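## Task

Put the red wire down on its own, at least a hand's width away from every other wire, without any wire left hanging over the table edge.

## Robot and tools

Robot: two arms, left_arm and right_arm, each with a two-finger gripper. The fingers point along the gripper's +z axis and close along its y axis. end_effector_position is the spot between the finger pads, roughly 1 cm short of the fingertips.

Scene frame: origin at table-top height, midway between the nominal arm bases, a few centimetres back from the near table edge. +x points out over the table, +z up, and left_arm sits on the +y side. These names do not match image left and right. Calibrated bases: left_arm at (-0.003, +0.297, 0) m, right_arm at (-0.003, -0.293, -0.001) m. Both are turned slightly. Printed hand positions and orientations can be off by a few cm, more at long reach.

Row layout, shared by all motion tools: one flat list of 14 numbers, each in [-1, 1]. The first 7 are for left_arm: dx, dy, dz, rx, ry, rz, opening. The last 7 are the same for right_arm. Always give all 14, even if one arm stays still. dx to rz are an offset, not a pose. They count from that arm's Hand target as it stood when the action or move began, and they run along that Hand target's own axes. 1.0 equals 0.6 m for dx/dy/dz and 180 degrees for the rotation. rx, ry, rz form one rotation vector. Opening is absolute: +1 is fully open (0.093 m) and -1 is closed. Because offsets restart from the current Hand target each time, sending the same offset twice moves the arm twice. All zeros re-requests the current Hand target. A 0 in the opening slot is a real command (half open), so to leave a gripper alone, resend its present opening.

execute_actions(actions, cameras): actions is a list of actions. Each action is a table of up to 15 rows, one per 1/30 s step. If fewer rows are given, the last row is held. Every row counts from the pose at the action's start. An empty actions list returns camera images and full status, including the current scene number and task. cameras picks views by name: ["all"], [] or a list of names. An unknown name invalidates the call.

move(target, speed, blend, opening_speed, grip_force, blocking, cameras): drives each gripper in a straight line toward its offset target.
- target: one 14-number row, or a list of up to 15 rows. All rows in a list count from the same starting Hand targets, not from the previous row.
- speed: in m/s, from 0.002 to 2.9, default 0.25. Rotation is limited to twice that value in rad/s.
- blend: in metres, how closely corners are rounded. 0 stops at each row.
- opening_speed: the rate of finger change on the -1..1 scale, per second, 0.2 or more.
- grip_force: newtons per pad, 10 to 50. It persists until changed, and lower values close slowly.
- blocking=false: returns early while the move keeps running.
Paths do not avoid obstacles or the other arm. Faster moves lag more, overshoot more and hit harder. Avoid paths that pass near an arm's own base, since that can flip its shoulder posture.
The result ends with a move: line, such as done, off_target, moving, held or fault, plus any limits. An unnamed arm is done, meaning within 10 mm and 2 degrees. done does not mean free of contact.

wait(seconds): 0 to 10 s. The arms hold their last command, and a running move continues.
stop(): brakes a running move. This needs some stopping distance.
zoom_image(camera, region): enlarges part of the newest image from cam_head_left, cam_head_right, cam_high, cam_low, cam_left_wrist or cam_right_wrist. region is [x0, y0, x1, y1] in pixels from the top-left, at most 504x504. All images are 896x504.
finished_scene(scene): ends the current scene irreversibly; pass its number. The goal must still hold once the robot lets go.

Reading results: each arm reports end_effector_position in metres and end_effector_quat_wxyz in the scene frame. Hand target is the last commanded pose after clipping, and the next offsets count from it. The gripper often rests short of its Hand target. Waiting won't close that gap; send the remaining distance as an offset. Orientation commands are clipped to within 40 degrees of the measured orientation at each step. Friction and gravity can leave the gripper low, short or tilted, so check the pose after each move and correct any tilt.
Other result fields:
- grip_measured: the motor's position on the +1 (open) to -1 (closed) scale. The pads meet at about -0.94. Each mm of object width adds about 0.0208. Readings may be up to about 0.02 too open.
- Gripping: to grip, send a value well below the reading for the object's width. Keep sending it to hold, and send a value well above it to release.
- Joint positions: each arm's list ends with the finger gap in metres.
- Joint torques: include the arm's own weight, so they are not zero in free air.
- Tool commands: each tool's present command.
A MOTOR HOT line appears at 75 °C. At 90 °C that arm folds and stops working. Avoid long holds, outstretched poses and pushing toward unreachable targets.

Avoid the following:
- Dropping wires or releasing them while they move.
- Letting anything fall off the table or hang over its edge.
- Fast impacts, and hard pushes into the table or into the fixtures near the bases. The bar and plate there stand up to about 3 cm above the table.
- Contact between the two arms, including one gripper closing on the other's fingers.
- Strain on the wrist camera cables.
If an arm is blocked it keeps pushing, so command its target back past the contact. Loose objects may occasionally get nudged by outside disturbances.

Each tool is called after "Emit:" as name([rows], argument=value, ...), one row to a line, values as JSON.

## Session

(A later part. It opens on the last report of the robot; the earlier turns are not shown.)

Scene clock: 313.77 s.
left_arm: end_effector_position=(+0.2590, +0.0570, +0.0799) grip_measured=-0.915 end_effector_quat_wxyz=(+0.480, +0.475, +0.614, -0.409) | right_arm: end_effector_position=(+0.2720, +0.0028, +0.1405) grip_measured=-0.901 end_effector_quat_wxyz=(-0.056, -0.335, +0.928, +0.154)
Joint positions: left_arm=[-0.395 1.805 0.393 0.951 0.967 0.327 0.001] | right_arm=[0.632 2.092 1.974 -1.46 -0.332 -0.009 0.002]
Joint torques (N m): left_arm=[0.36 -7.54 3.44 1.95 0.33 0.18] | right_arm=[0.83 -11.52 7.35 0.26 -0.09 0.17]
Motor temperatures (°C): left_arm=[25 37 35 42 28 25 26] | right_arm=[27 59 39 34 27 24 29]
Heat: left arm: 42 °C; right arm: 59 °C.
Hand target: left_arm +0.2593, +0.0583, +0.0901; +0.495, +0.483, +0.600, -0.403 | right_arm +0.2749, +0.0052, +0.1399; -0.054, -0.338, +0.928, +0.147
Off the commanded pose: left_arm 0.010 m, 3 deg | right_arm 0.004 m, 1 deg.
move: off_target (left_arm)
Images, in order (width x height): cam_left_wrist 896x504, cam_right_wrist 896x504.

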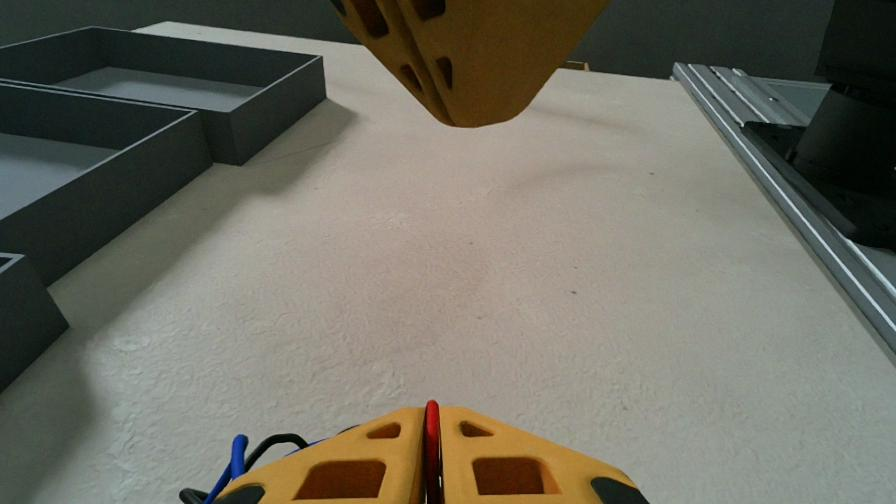

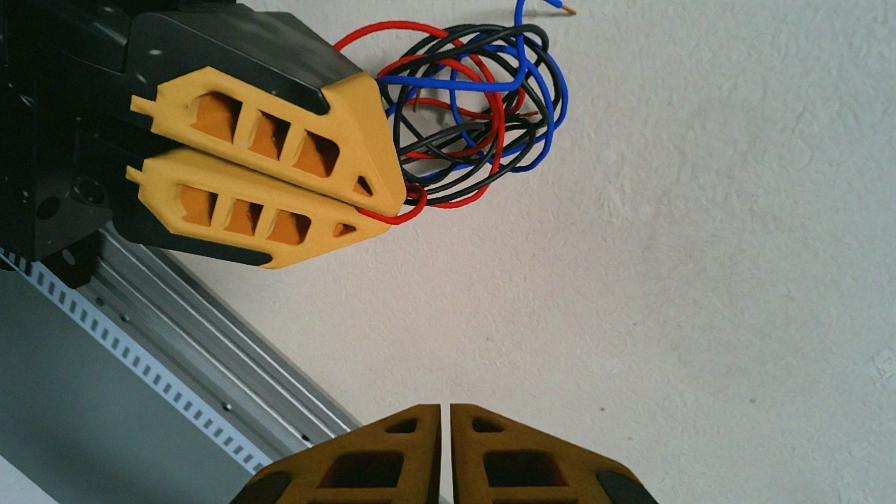

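Emit:
move([
  [0,0,0,0,0,0,-0.921875,-0.08,-0.06,0.02,0,0,0,-1],
  [0,0,0,0,0,0,-0.921875,-0.08,-0.06,0.11,0,0,0,-1],
], speed=0.15, blend=0.02, cameras=["cam_right_wrist"])

Scene clock: 321.53 s.
left_arm: end_effector_position=(+0.2590, +0.0570, +0.0799) grip_measured=-0.915 end_effector_quat_wxyz=(+0.480, +0.475, +0.614, -0.409) | right_arm: end_effector_position=(+0.3212, +0.0263, +0.0730) grip_measured=-0.992 end_effector_quat_wxyz=(-0.051, -0.340, +0.926, +0.155)
Joint positions: left_arm=[-0.395 1.805 0.393 0.951 0.968 0.327 0.001] | right_arm=[0.605 2.326 2.085 -1.337 -0.328 -0.047 0]
Joint torques (N m): left_arm=[0.31 -7.61 3.41 1.94 0.32 0.16] | right_arm=[0.81 -14.68 4.41 0.41 -0.09 0.25]
Motor temperatures (°C): left_arm=[25 38 35 41 28 25 26] | right_arm=[27 59 39 33 27 24 29]
Heat: left arm: 41 °C; right arm: 59 °C.
Hand target: left_arm +0.2592, +0.0582, +0.0902; +0.495, +0.483, +0.600, -0.403 | right_arm +0.3205, +0.0256, +0.0661; -0.053, -0.339, +0.928, +0.147
Off the commanded pose: left_arm 0.010 m, 3 deg | right_arm 0.007 m, 1 deg.
move: off_target (left_arm)
Images, in order (width x height): cam_right_wrist 896x504.

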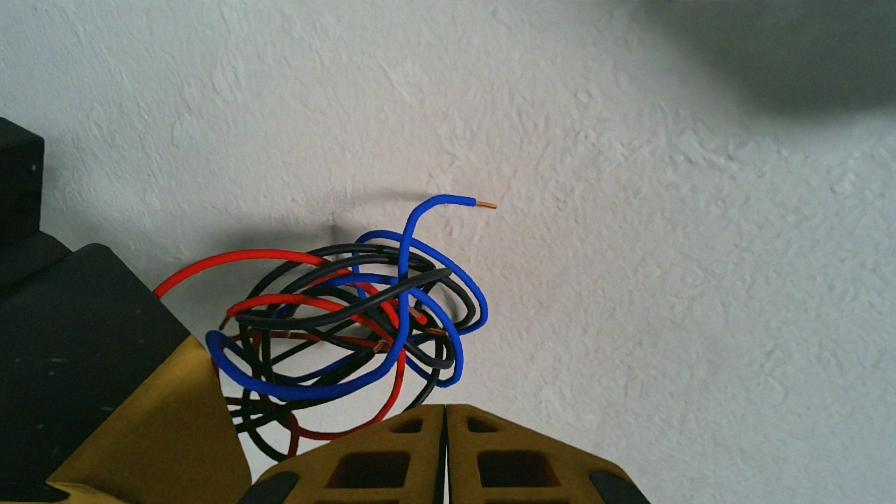

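Emit:
move([
  [0,0,0,0,0,0,-0.921875,-0.008,-0.008,0.02,0,0,0,-0.52],
  [0,0,0,0,0,0,-0.921875,-0.008,-0.008,0.1,0,0,0,-0.52],
], speed=0.08, cameras=["cam_right_wrist","cam_left_wrist"])

Scene clock: 328.03 s.
left_arm: end_effector_position=(+0.2589, +0.0570, +0.0798) grip_measured=-0.915 end_effector_quat_wxyz=(+0.480, +0.475, +0.614, -0.409) | right_arm: end_effector_position=(+0.3182, +0.0407, +0.0219) grip_measured=-0.521 end_effector_quat_wxyz=(-0.043, -0.343, +0.925, +0.157)
Joint positions: left_arm=[-0.395 1.805 0.393 0.951 0.968 0.327 0.001] | right_arm=[0.633 2.359 1.939 -1.132 -0.328 -0.021 0.02]
Joint torques (N m): left_arm=[0.35 -7.61 3.41 1.94 0.32 0.15] | right_arm=[0.81 -13.23 4.33 0.55 -0.14 0.25]
Motor temperatures (°C): left_arm=[25 39 35 41 28 25 26] | right_arm=[27 62 39 32 27 24 29]
Heat: left arm: 41 °C; right arm: 62 °C.
Hand target: left_arm +0.2592, +0.0583, +0.0901; +0.495, +0.483, +0.600, -0.403 | right_arm +0.3153, +0.0394, +0.0076; -0.053, -0.339, +0.928, +0.147
Off the commanded pose: left_arm 0.010 m, 3 deg | right_arm 0.015 m, 2 deg.
move: off_target (left_arm, right_arm)
Images, in order (width x height): cam_left_wrist 896x504, cam_right_wrist 896x504.

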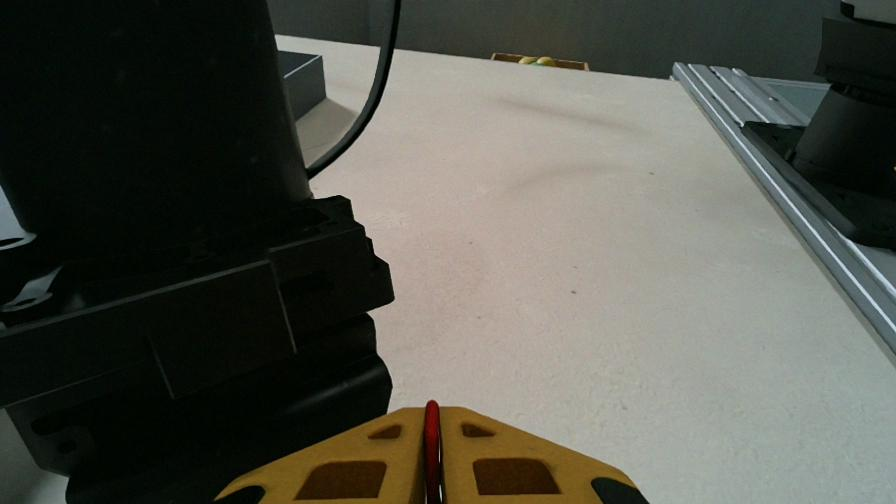

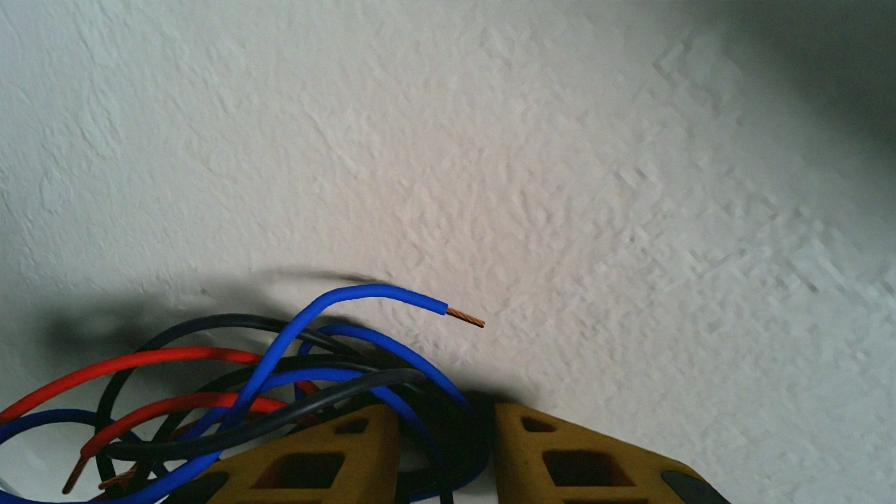

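Emit:
move(target=[0,0,0,0,0,0,-0.921875,0,0,-0.01,0,0,0,-1], opening_speed=1.0, cameras=["cam_right_wrist"])

Emit:
move(target=[0,0,0,0,0,0,-0.921875,0.05,-0.07,-0.05,0,0,0,-1], speed=0.06, cameras=["cam_right_wrist","cam_left_wrist","cam_low"])

Scene clock: 332.70 s.
left_arm: end_effector_position=(+0.2589, +0.0570, +0.0798) grip_measured=-0.915 end_effector_quat_wxyz=(+0.480, +0.475, +0.614, -0.409) | right_arm: end_effector_position=(+0.3178, +0.0404, +0.0219) grip_measured=-0.986 end_effector_quat_wxyz=(-0.044, -0.343, +0.925, +0.157)
Joint positions: left_arm=[-0.395 1.805 0.393 0.951 0.968 0.327 0.001] | right_arm=[0.633 2.359 1.939 -1.135 -0.328 -0.02 0]
Joint torques (N m): left_arm=[0.34 -7.64 3.4 1.95 0.32 0.15] | right_arm=[0.4 -14.05 5.31 0.3 -0.05 0.12]
Motor temperatures (°C): left_arm=[25 40 35 41 28 25 26] | right_arm=[26 64 39 32 27 24 29]
Heat: left arm: 41 °C; right arm: 64 °C.
Hand target: left_arm +0.2592, +0.0583, +0.0902; +0.495, +0.483, +0.600, -0.403 | right_arm +0.3164, +0.0380, +0.0133; -0.053, -0.338, +0.928, +0.147
Off the commanded pose: left_arm 0.010 m, 3 deg | right_arm 0.009 m, 2 deg.
move: off_target (left_arm)
Images, in order (width x height): cam_right_wrist 896x504.

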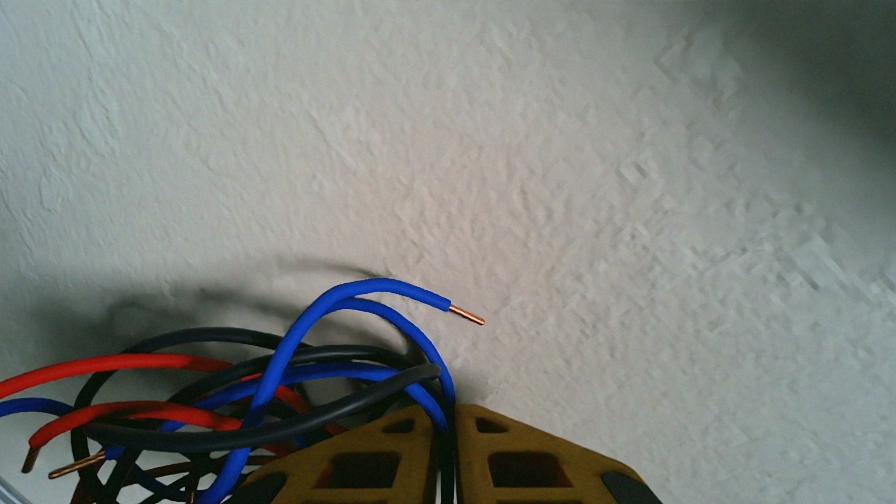

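Scene clock: 334.27 s.
left_arm: end_effector_position=(+0.2589, +0.0570, +0.0797) grip_measured=-0.915 end_effector_quat_wxyz=(+0.480, +0.475, +0.614, -0.409) | right_arm: end_effector_position=(+0.3239, -0.0123, +0.0182) grip_measured=-0.986 end_effector_quat_wxyz=(-0.065, -0.332, +0.928, +0.156)
Joint positions: left_arm=[-0.395 1.805 0.393 0.95 0.968 0.327 0.001] | right_arm=[0.527 2.3 1.819 -1.149 -0.336 -0.117 0]
Joint torques (N m): left_arm=[0.31 -7.54 3.34 1.95 0.33 0.17] | right_arm=[-0.55 -18.69 3.92 0.17 0.03 -0.04]
Motor temperatures (°C): left_arm=[25 40 35 41 28 25 26] | right_arm=[26 65 39 31 27 24 30]
Heat: left arm: 41 °C; right arm: 65 °C.
Hand target: left_arm +0.2593, +0.0583, +0.0902; +0.495, +0.483, +0.600, -0.403 | right_arm +0.3252, -0.0190, +0.0288; -0.053, -0.339, +0.928, +0.147
Off the commanded pose: left_arm 0.011 m, 3 deg | right_arm 0.013 m, 2 deg.
move: off_target (left_arm, right_arm)
Images, in order (width x height): cam_low 896x504, cam_left_wrist 896x504, cam_right_wrist 896x504.

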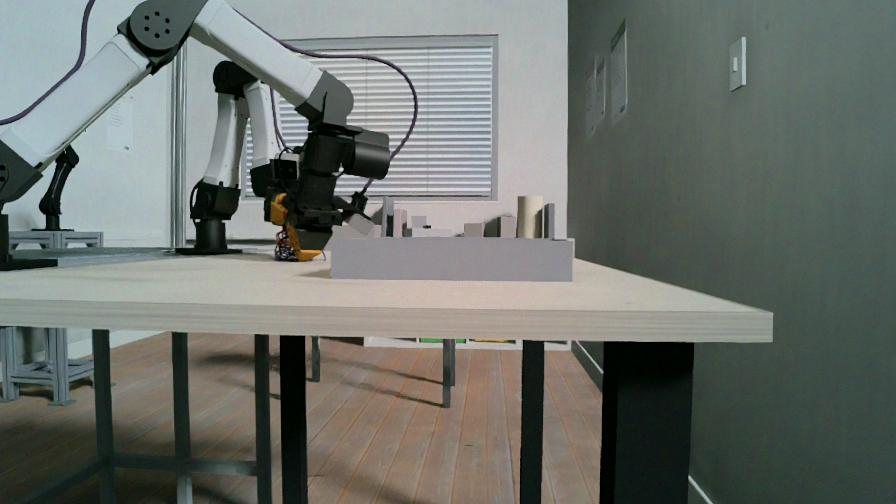

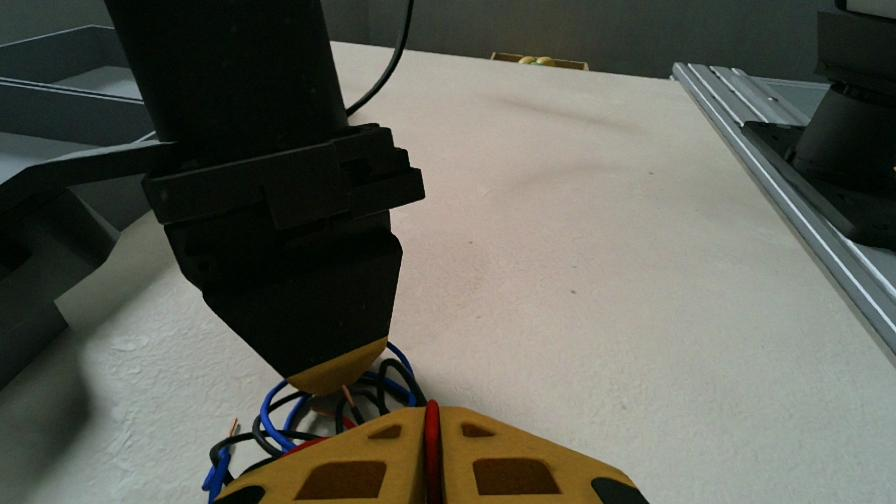

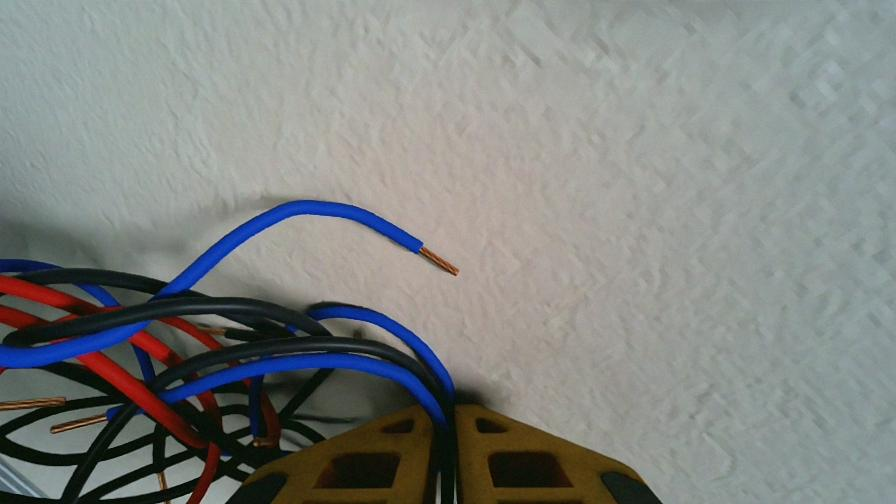

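Emit:
move(target=[-0.048,0.021,-0.108,0,0,0,-0.921875,0.199,-0.13,-0.112,0,0,0,-1], speed=0.06, cameras=["all"])

Emit:
zoom_image(camera="cam_head_left", region=[340, 150, 520, 290])

Scene clock: 343.53 s.
left_arm: end_effector_position=(+0.2510, +0.1160, +0.1141) grip_measured=-0.915 end_effector_quat_wxyz=(+0.470, +0.470, +0.619, -0.418) | right_arm: end_effector_position=(+0.2979, -0.1568, +0.0650) grip_measured=-0.986 end_effector_quat_wxyz=(-0.055, -0.334, +0.926, +0.165)
Joint positions: left_arm=[-0.162 1.498 0.431 0.347 1.173 0.587 0.001] | right_arm=[0.209 1.942 1.446 -1.22 -0.321 -0.453 0]
Joint torques (N m): left_arm=[0.73 -5.94 6.86 1.62 0.47 0.19] | right_arm=[-0.91 -13.98 3.88 -0.09 0.11 0]
Motor temperatures (°C): left_arm=[25 40 35 41 28 25 26] | right_arm=[26 67 38 31 27 24 30]
Heat: left arm: 41 °C; right arm: 67 °C.
Hand target: left_arm +0.2595, +0.1180, +0.1305; +0.495, +0.483, +0.600, -0.403 | right_arm +0.2949, -0.1686, +0.0685; -0.053, -0.339, +0.928, +0.147
Off the commanded pose: left_arm 0.019 m, 4 deg | right_arm 0.013 m, 2 deg.
move: off_target (left_arm, right_arm)

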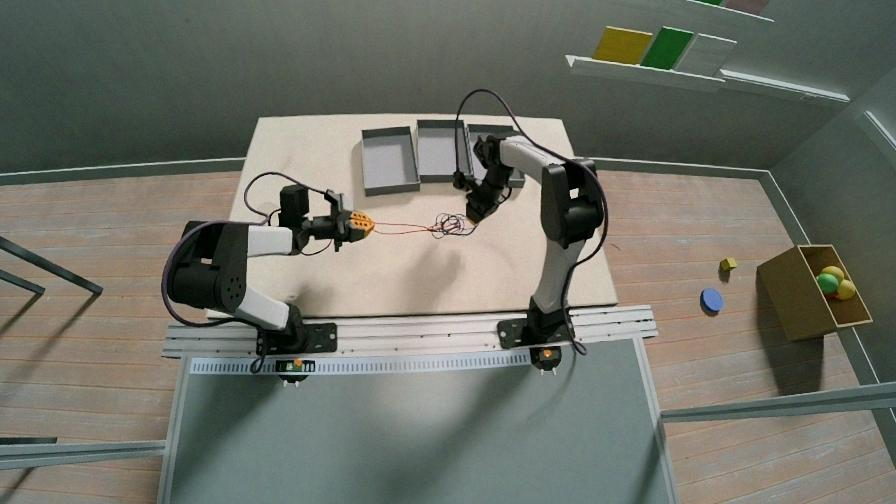

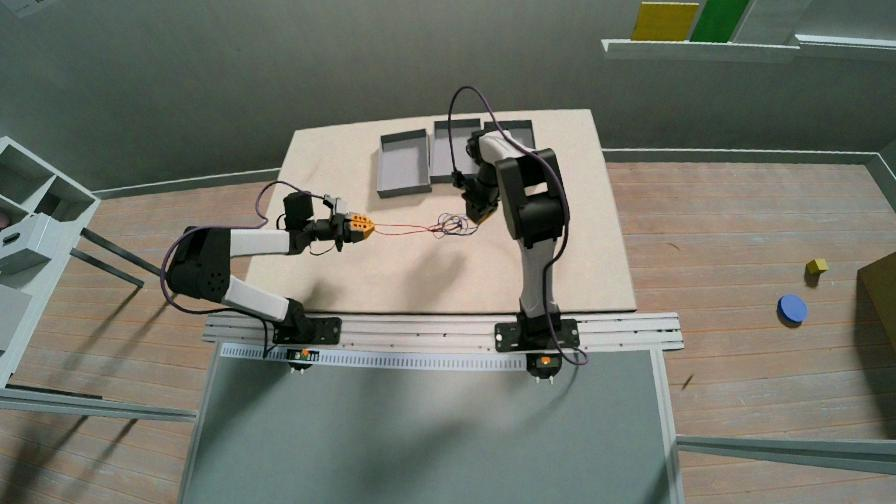

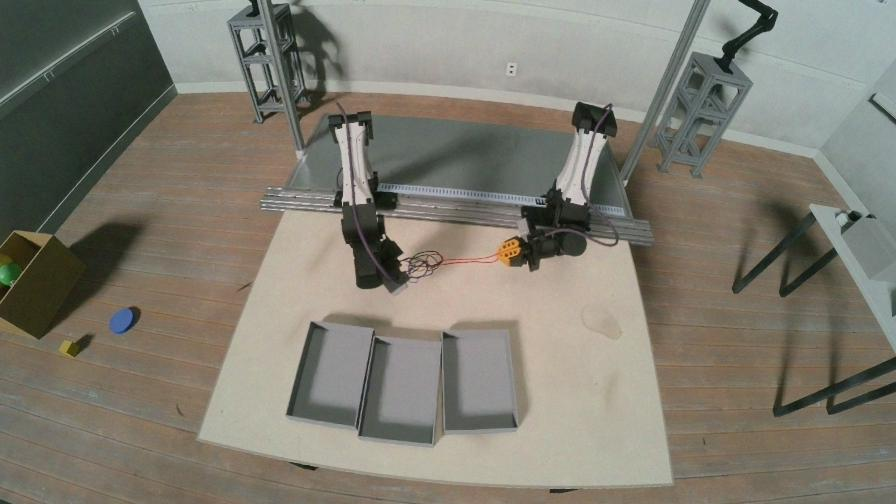

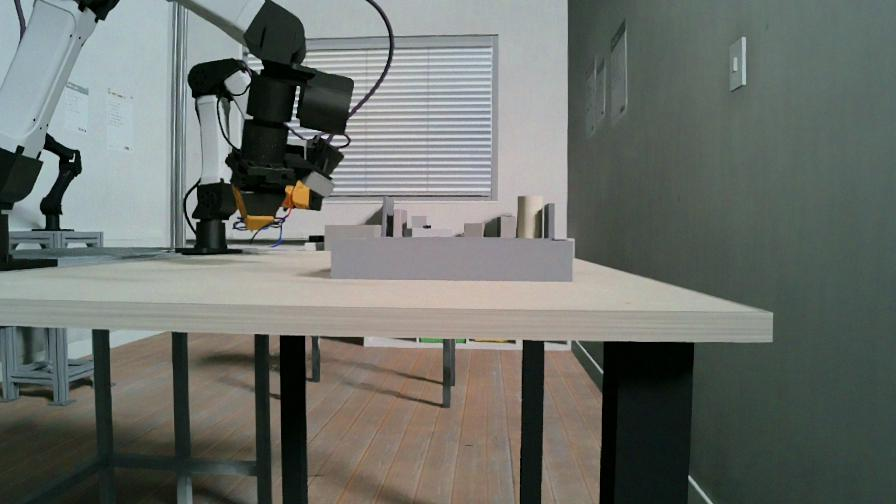

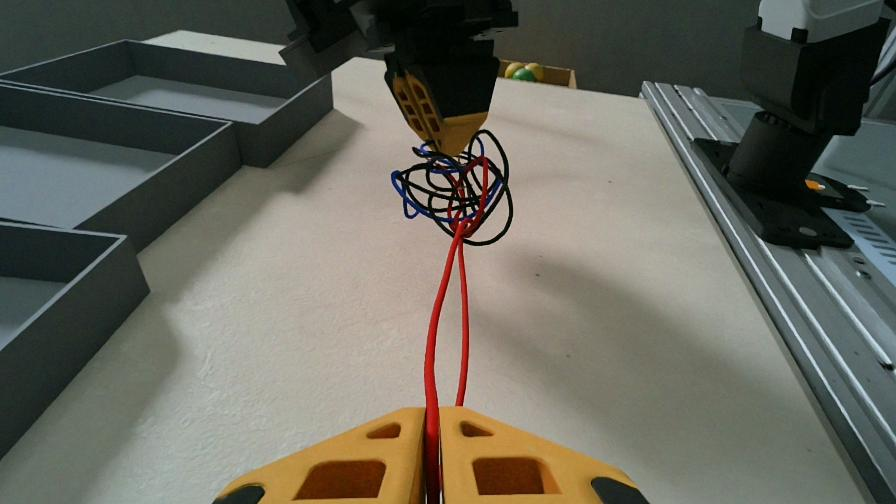

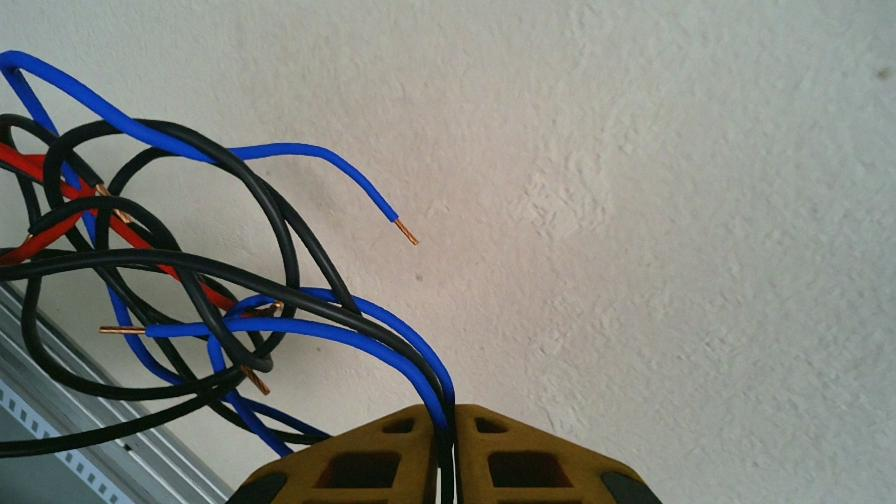

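Scaled by 2.800 from the camera's 896x504 image, which has a finer 1280x720 frame.

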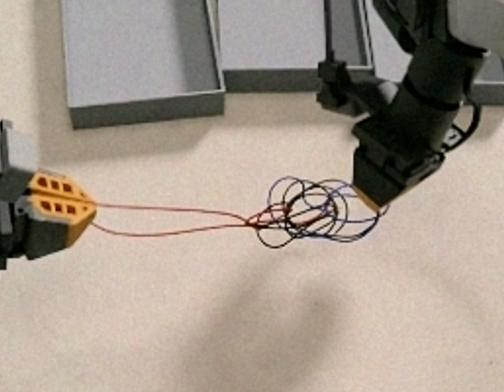

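Emit:
move(target=[-0.078,0.126,-0.127,0,0,0,-0.921875,0.086,-0.077,-0.095,0,0,0,-1], speed=0.06, cameras=["all"])

Emit:
zoom_image(camera="cam_head_left", region=[340, 150, 520, 290])

Scene clock: 351.03 s.
left_arm: end_effector_position=(+0.3017, +0.1809, +0.1789) grip_measured=-0.915 end_effector_quat_wxyz=(+0.462, +0.484, +0.608, -0.429) | right_arm: end_effector_position=(+0.2953, -0.2003, +0.1137) grip_measured=-0.986 end_effector_quat_wxyz=(-0.027, -0.335, +0.910, +0.241)
Joint positions: left_arm=[0.083 1.681 1.06 -0.888 1.314 1.413 0.001] | right_arm=[0.012 1.88 1.517 -1.416 -0.448 -0.687 0]
Joint torques (N m): left_arm=[4.14 -5.22 8.44 0.63 0.76 0.14] | right_arm=[-4.93 -12.11 6.12 -0.38 1.49 -0.07]
Motor temperatures (°C): left_arm=[25 40 36 40 28 25 26] | right_arm=[27 66 38 30 27 24 30]
Heat: left arm: 40 °C; right arm: 66 °C.
Hand target: left_arm +0.3199, +0.1986, +0.1903; +0.495, +0.483, +0.600, -0.403 | right_arm +0.2951, -0.2490, +0.1084; -0.053, -0.338, +0.928, +0.147
Off the commanded pose: left_arm 0.028 m, 5 deg | right_arm 0.049 m, 11 deg.
move: off_target (left_arm, right_arm)

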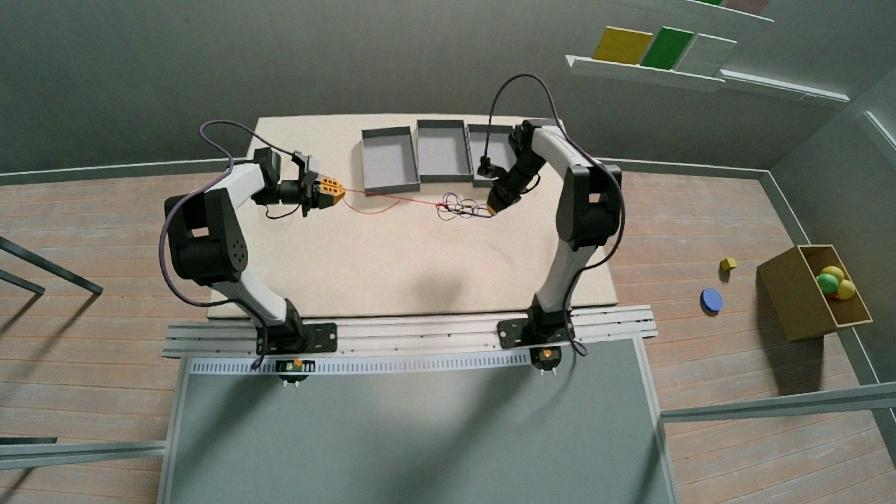

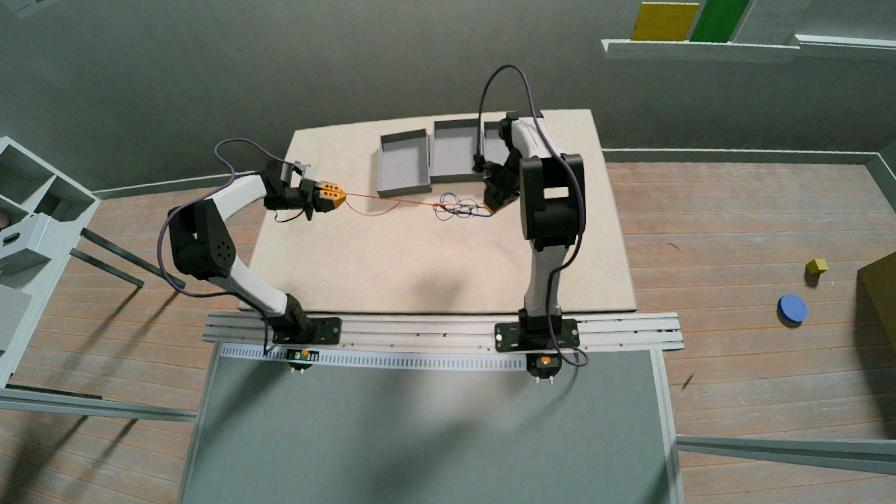

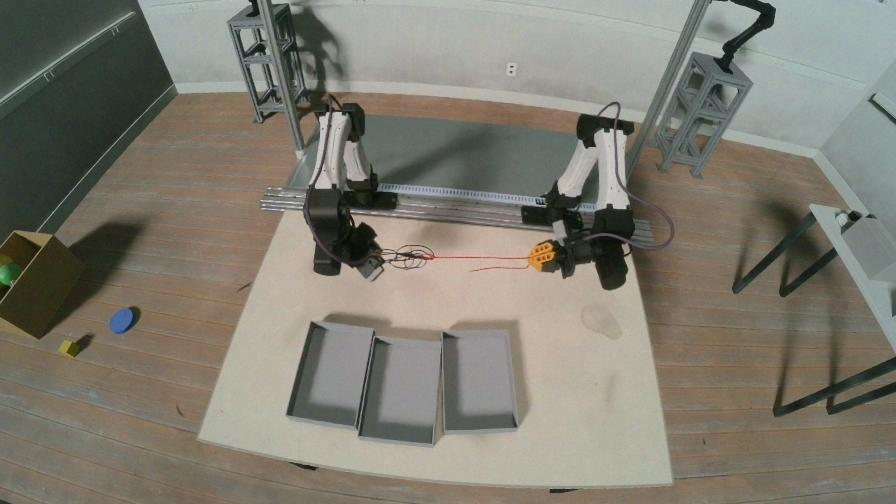

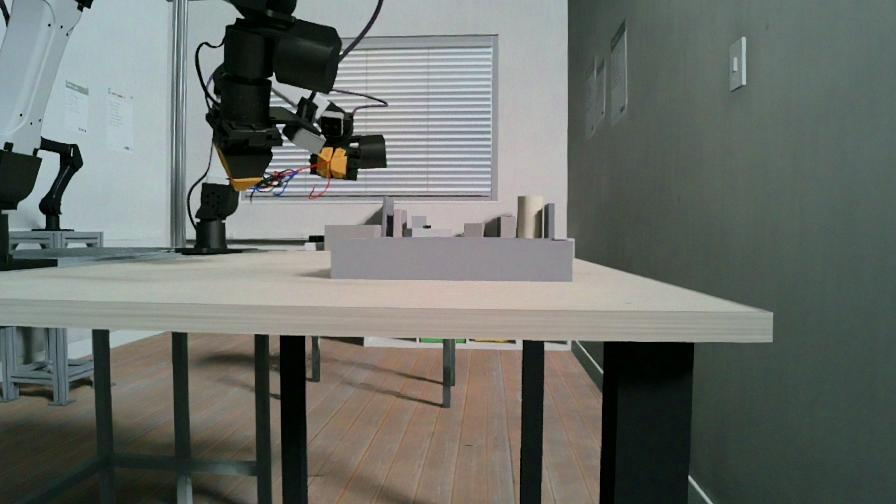

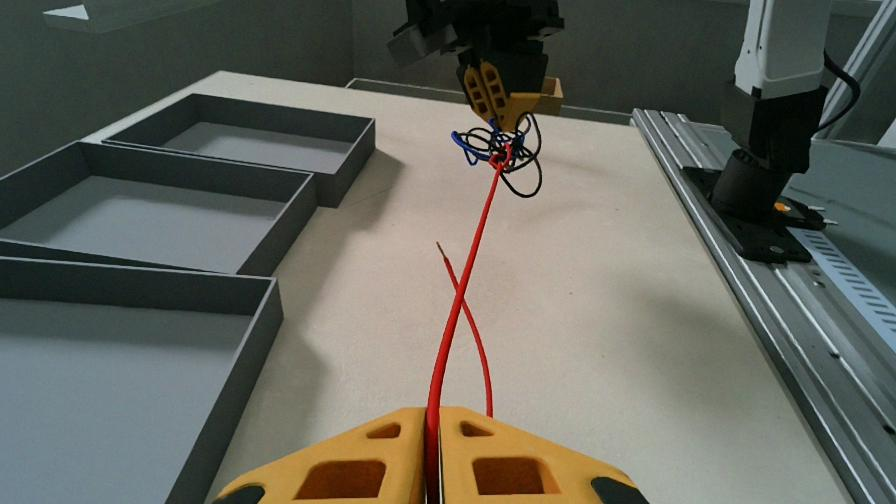

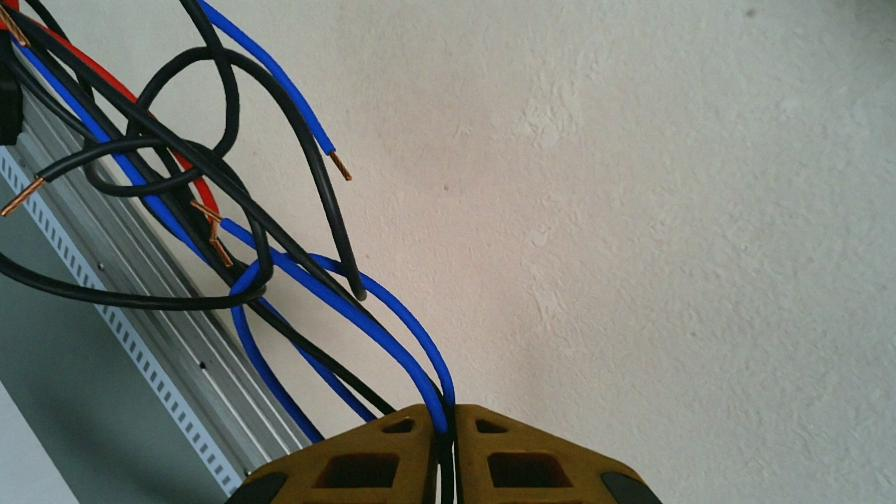

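Scaled by 2.800 from the camera's 896x504 image, which has a finer 1280x720 frame.

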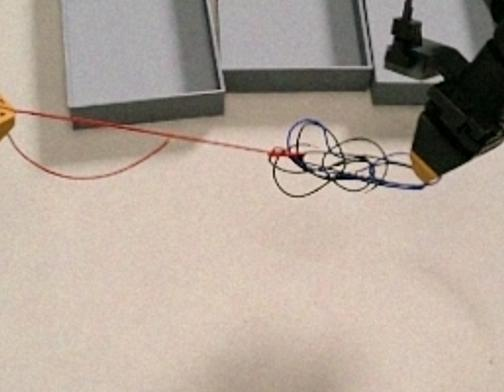

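Emit:
zoom_image(camera="cam_left_wrist", region=[430, 100, 570, 210])

Emit:
zoom_image(camera="cam_right_wrist", region=[0, 0, 400, 400])

Scaled by 3.600 from the camera's 896x504 image, which has a finer 1280x720 frame.

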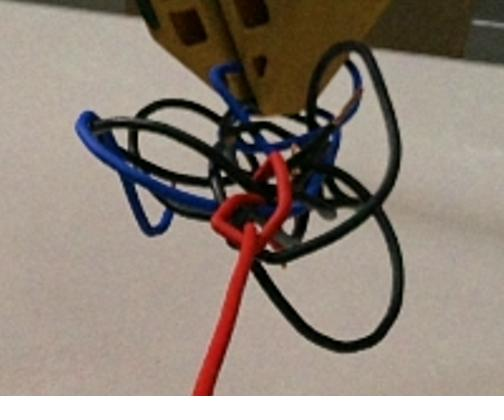

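Scaled by 1.260 from the camera's 896x504 image, which has a finer 1280x720 frame.

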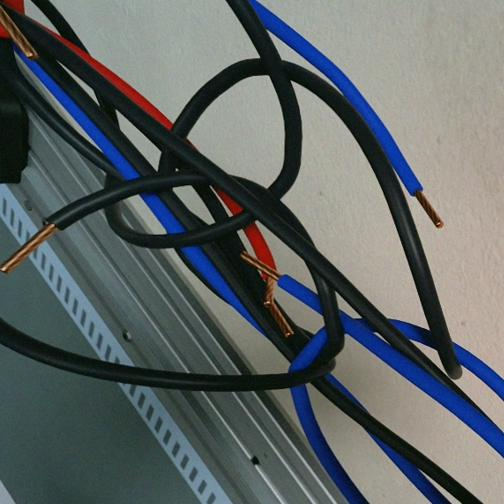

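Emit:
move([
  [-0.021,-0.0245,0.112,0,0,0,-0.921875,-0.048,0.055,0.018,0,0,0,-1],
  [-0.173,-0.0105,0.017,0,0,0,-0.921875,-0.048,0.055,0.018,0,0,0,-1],
], speed=0.15, cameras=["cam_head_left","cam_left_wrist","cam_right_wrist"])

Emit:
zoom_image(camera="cam_head_left", region=[300, 120, 540, 290])

Scene clock: 362.37 s.
left_arm: end_effector_position=(+0.3072, +0.1589, +0.2717) grip_measured=-0.915 end_effector_quat_wxyz=(+0.461, +0.474, +0.620, -0.422) | right_arm: end_effector_position=(+0.2941, -0.1816, +0.1094) grip_measured=-0.986 end_effector_quat_wxyz=(-0.042, -0.340, +0.918, +0.202)
Joint positions: left_arm=[-0.013 1.509 1.235 -0.833 1.267 0.983 0.001] | right_arm=[0.106 1.88 1.524 -1.387 -0.382 -0.583 0]
Joint torques (N m): left_arm=[2.56 -4.51 9.63 1.4 0.8 0.16] | right_arm=[-1.13 -11.97 5.83 -0.22 0.8 0.3]
Motor temperatures (°C): left_arm=[26 39 38 38 28 25 26] | right_arm=[27 64 38 30 28 24 30]
Heat: left arm: 39 °C; right arm: 64 °C.
Hand target: left_arm +0.3204, +0.1688, +0.2904; +0.495, +0.483, +0.600, -0.403 | right_arm +0.2947, -0.2039, +0.1083; -0.054, -0.338, +0.928, +0.147
Off the commanded pose: left_arm 0.025 m, 5 deg | right_arm 0.022 m, 7 deg.
move: off_target (left_arm, right_arm)
Images, in order (width x height): cam_head_left 896x504, cam_left_wrist 896x504, cam_right_wrist 896x504.

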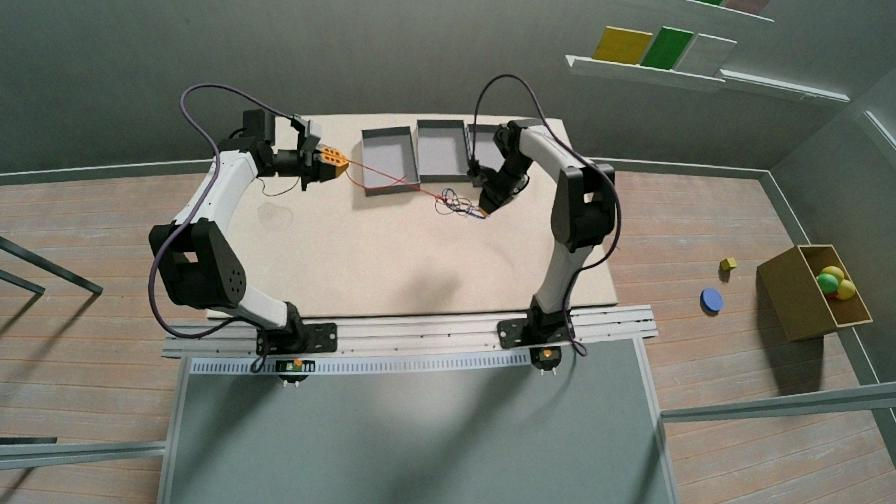

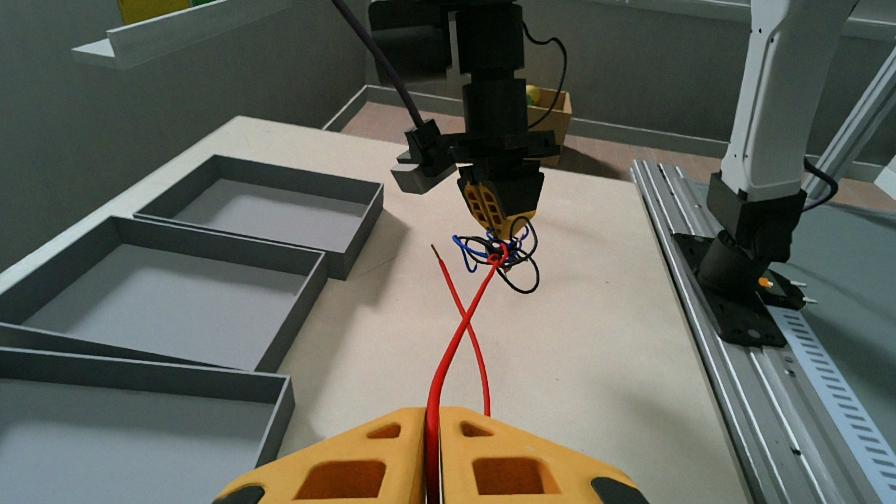

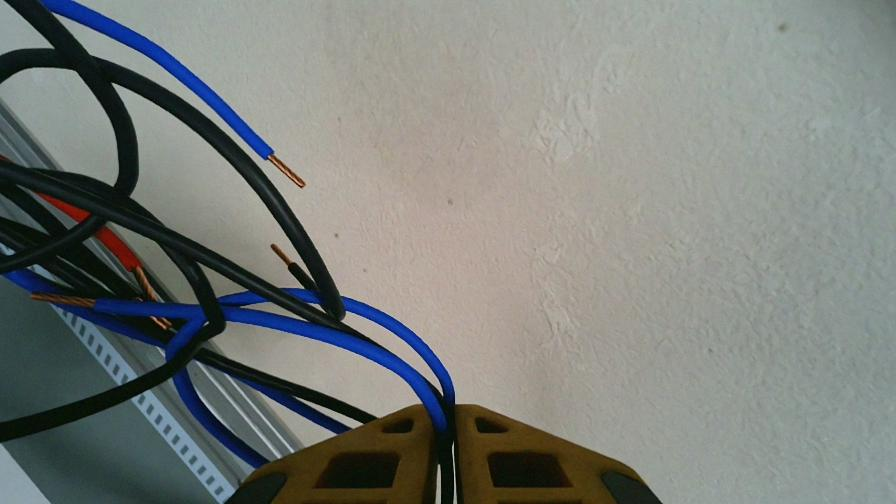

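Scaled by 2.100 from the camera's 896x504 image, which has a finer 1280x720 frame.

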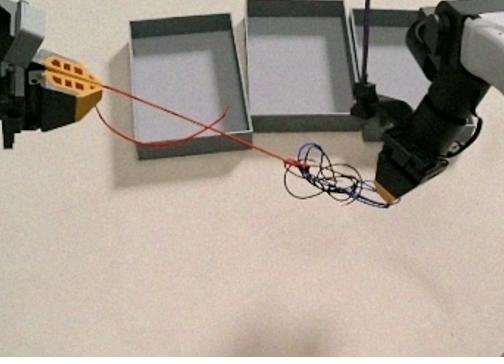

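Emit:
move([
  [0,0,0,0,0,0,-0.921875,-0.08,0.1,0.02,0,0,0,-1],
  [0,0,-0.1,0,0,0,-0.921875,0.08,-0.1,-0.05,0,0,0,-1],
  [0,0,0,0,0,0,-0.921875,-0.08,0.1,0.02,0,0,0,-1],
  [0,0,-0.13,0,0,0,-0.921875,0.1,-0.12,-0.05,0,0,0,-1],
], speed=0.2, cameras=["cam_head_left","cam_left_wrist","cam_right_wrist"])

Emit:
zoom_image(camera="cam_head_left", region=[300, 120, 540, 290])

Scene clock: 372.53 s.
left_arm: end_effector_position=(+0.3016, +0.2416, +0.3013) grip_measured=-0.920 end_effector_quat_wxyz=(+0.507, +0.455, +0.622, -0.385) | right_arm: end_effector_position=(+0.2937, -0.3001, +0.1098) grip_measured=-0.986 end_effector_quat_wxyz=(-0.060, -0.328, +0.930, +0.155)
Joint positions: left_arm=[0.273 1.642 1.511 -1.572 1.327 1.678 0.001] | right_arm=[-0.2 1.898 1.564 -1.496 -0.217 -0.852 0]
Joint torques (N m): left_arm=[0.02 -4.63 7.23 -0.05 0.57 0.19] | right_arm=[0.44 -10.47 7.23 -0.37 -0.11 0.01]
Motor temperatures (°C): left_arm=[26 39 38 37 28 25 26] | right_arm=[27 63 39 29 28 24 30]
Heat: left arm: 39 °C; right arm: 63 °C.
Hand target: left_arm +0.3044, +0.2437, +0.3048; +0.495, +0.483, +0.600, -0.403 | right_arm +0.2989, -0.3020, +0.1146; -0.053, -0.338, +0.928, +0.147
Off the commanded pose: left_arm 0.005 m, 5 deg | right_arm 0.007 m, 2 deg.
joint sent to its limit (left arm) — joint 4 (wrist pitch), lower limit. The joint targets are off in orientation, not in position.
move: off_target (left_arm)
Images, in order (width x height): cam_head_left 896x504, cam_left_wrist 896x504, cam_right_wrist 896x504.

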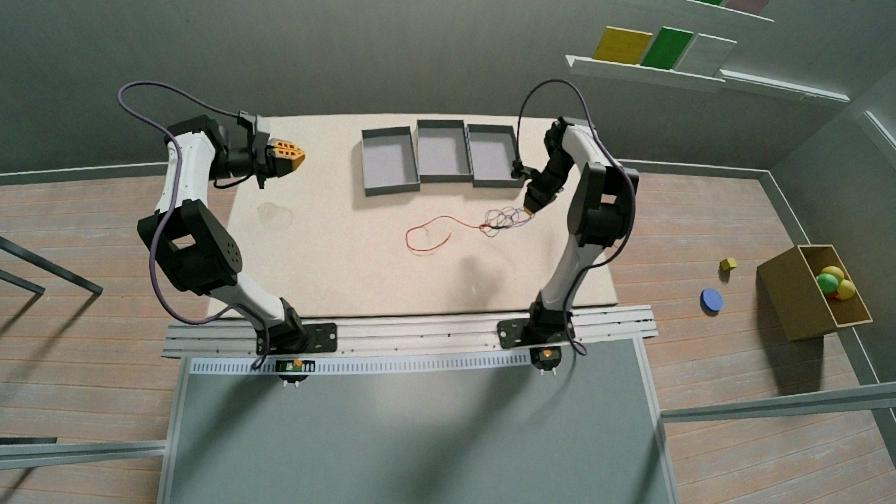

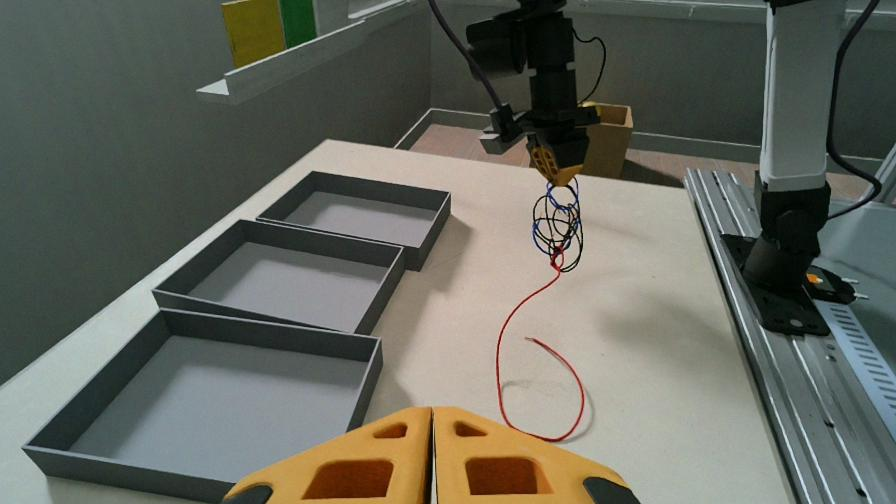

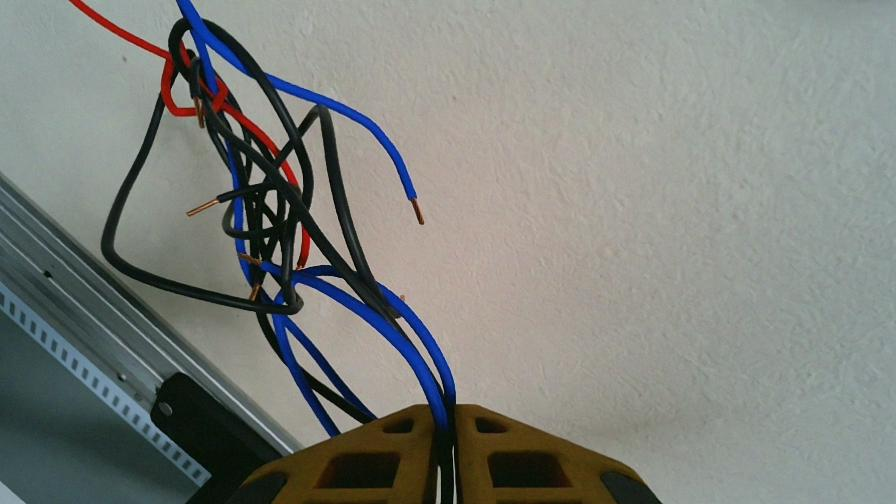

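Scaled by 2.100 from the camera's 896x504 image, which has a finer 1280x720 frame.

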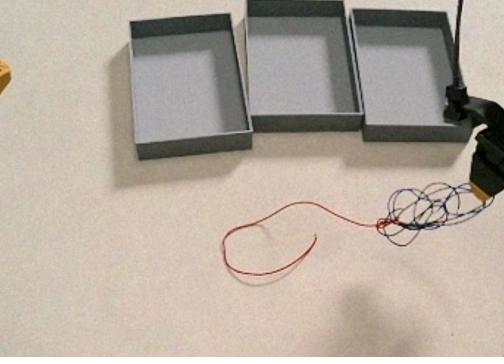

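Emit:
zoom_image(camera="cam_right_wrist", region=[60, 0, 440, 330])

Emit:
zoom_image(camera="cam_left_wrist", region=[500, 160, 630, 290])

Scaled by 1.326 from the camera's 896x504 image, which has a finer 1280x720 frame.

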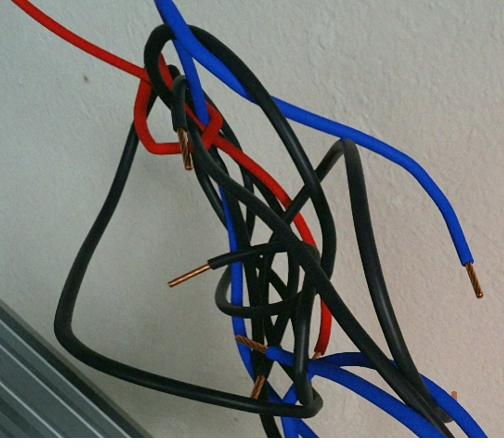

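Scaled by 3.877 from the camera's 896x504 image, which has a finer 1280x720 frame.

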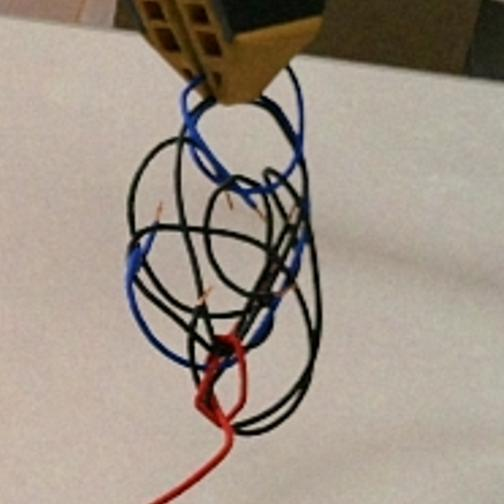

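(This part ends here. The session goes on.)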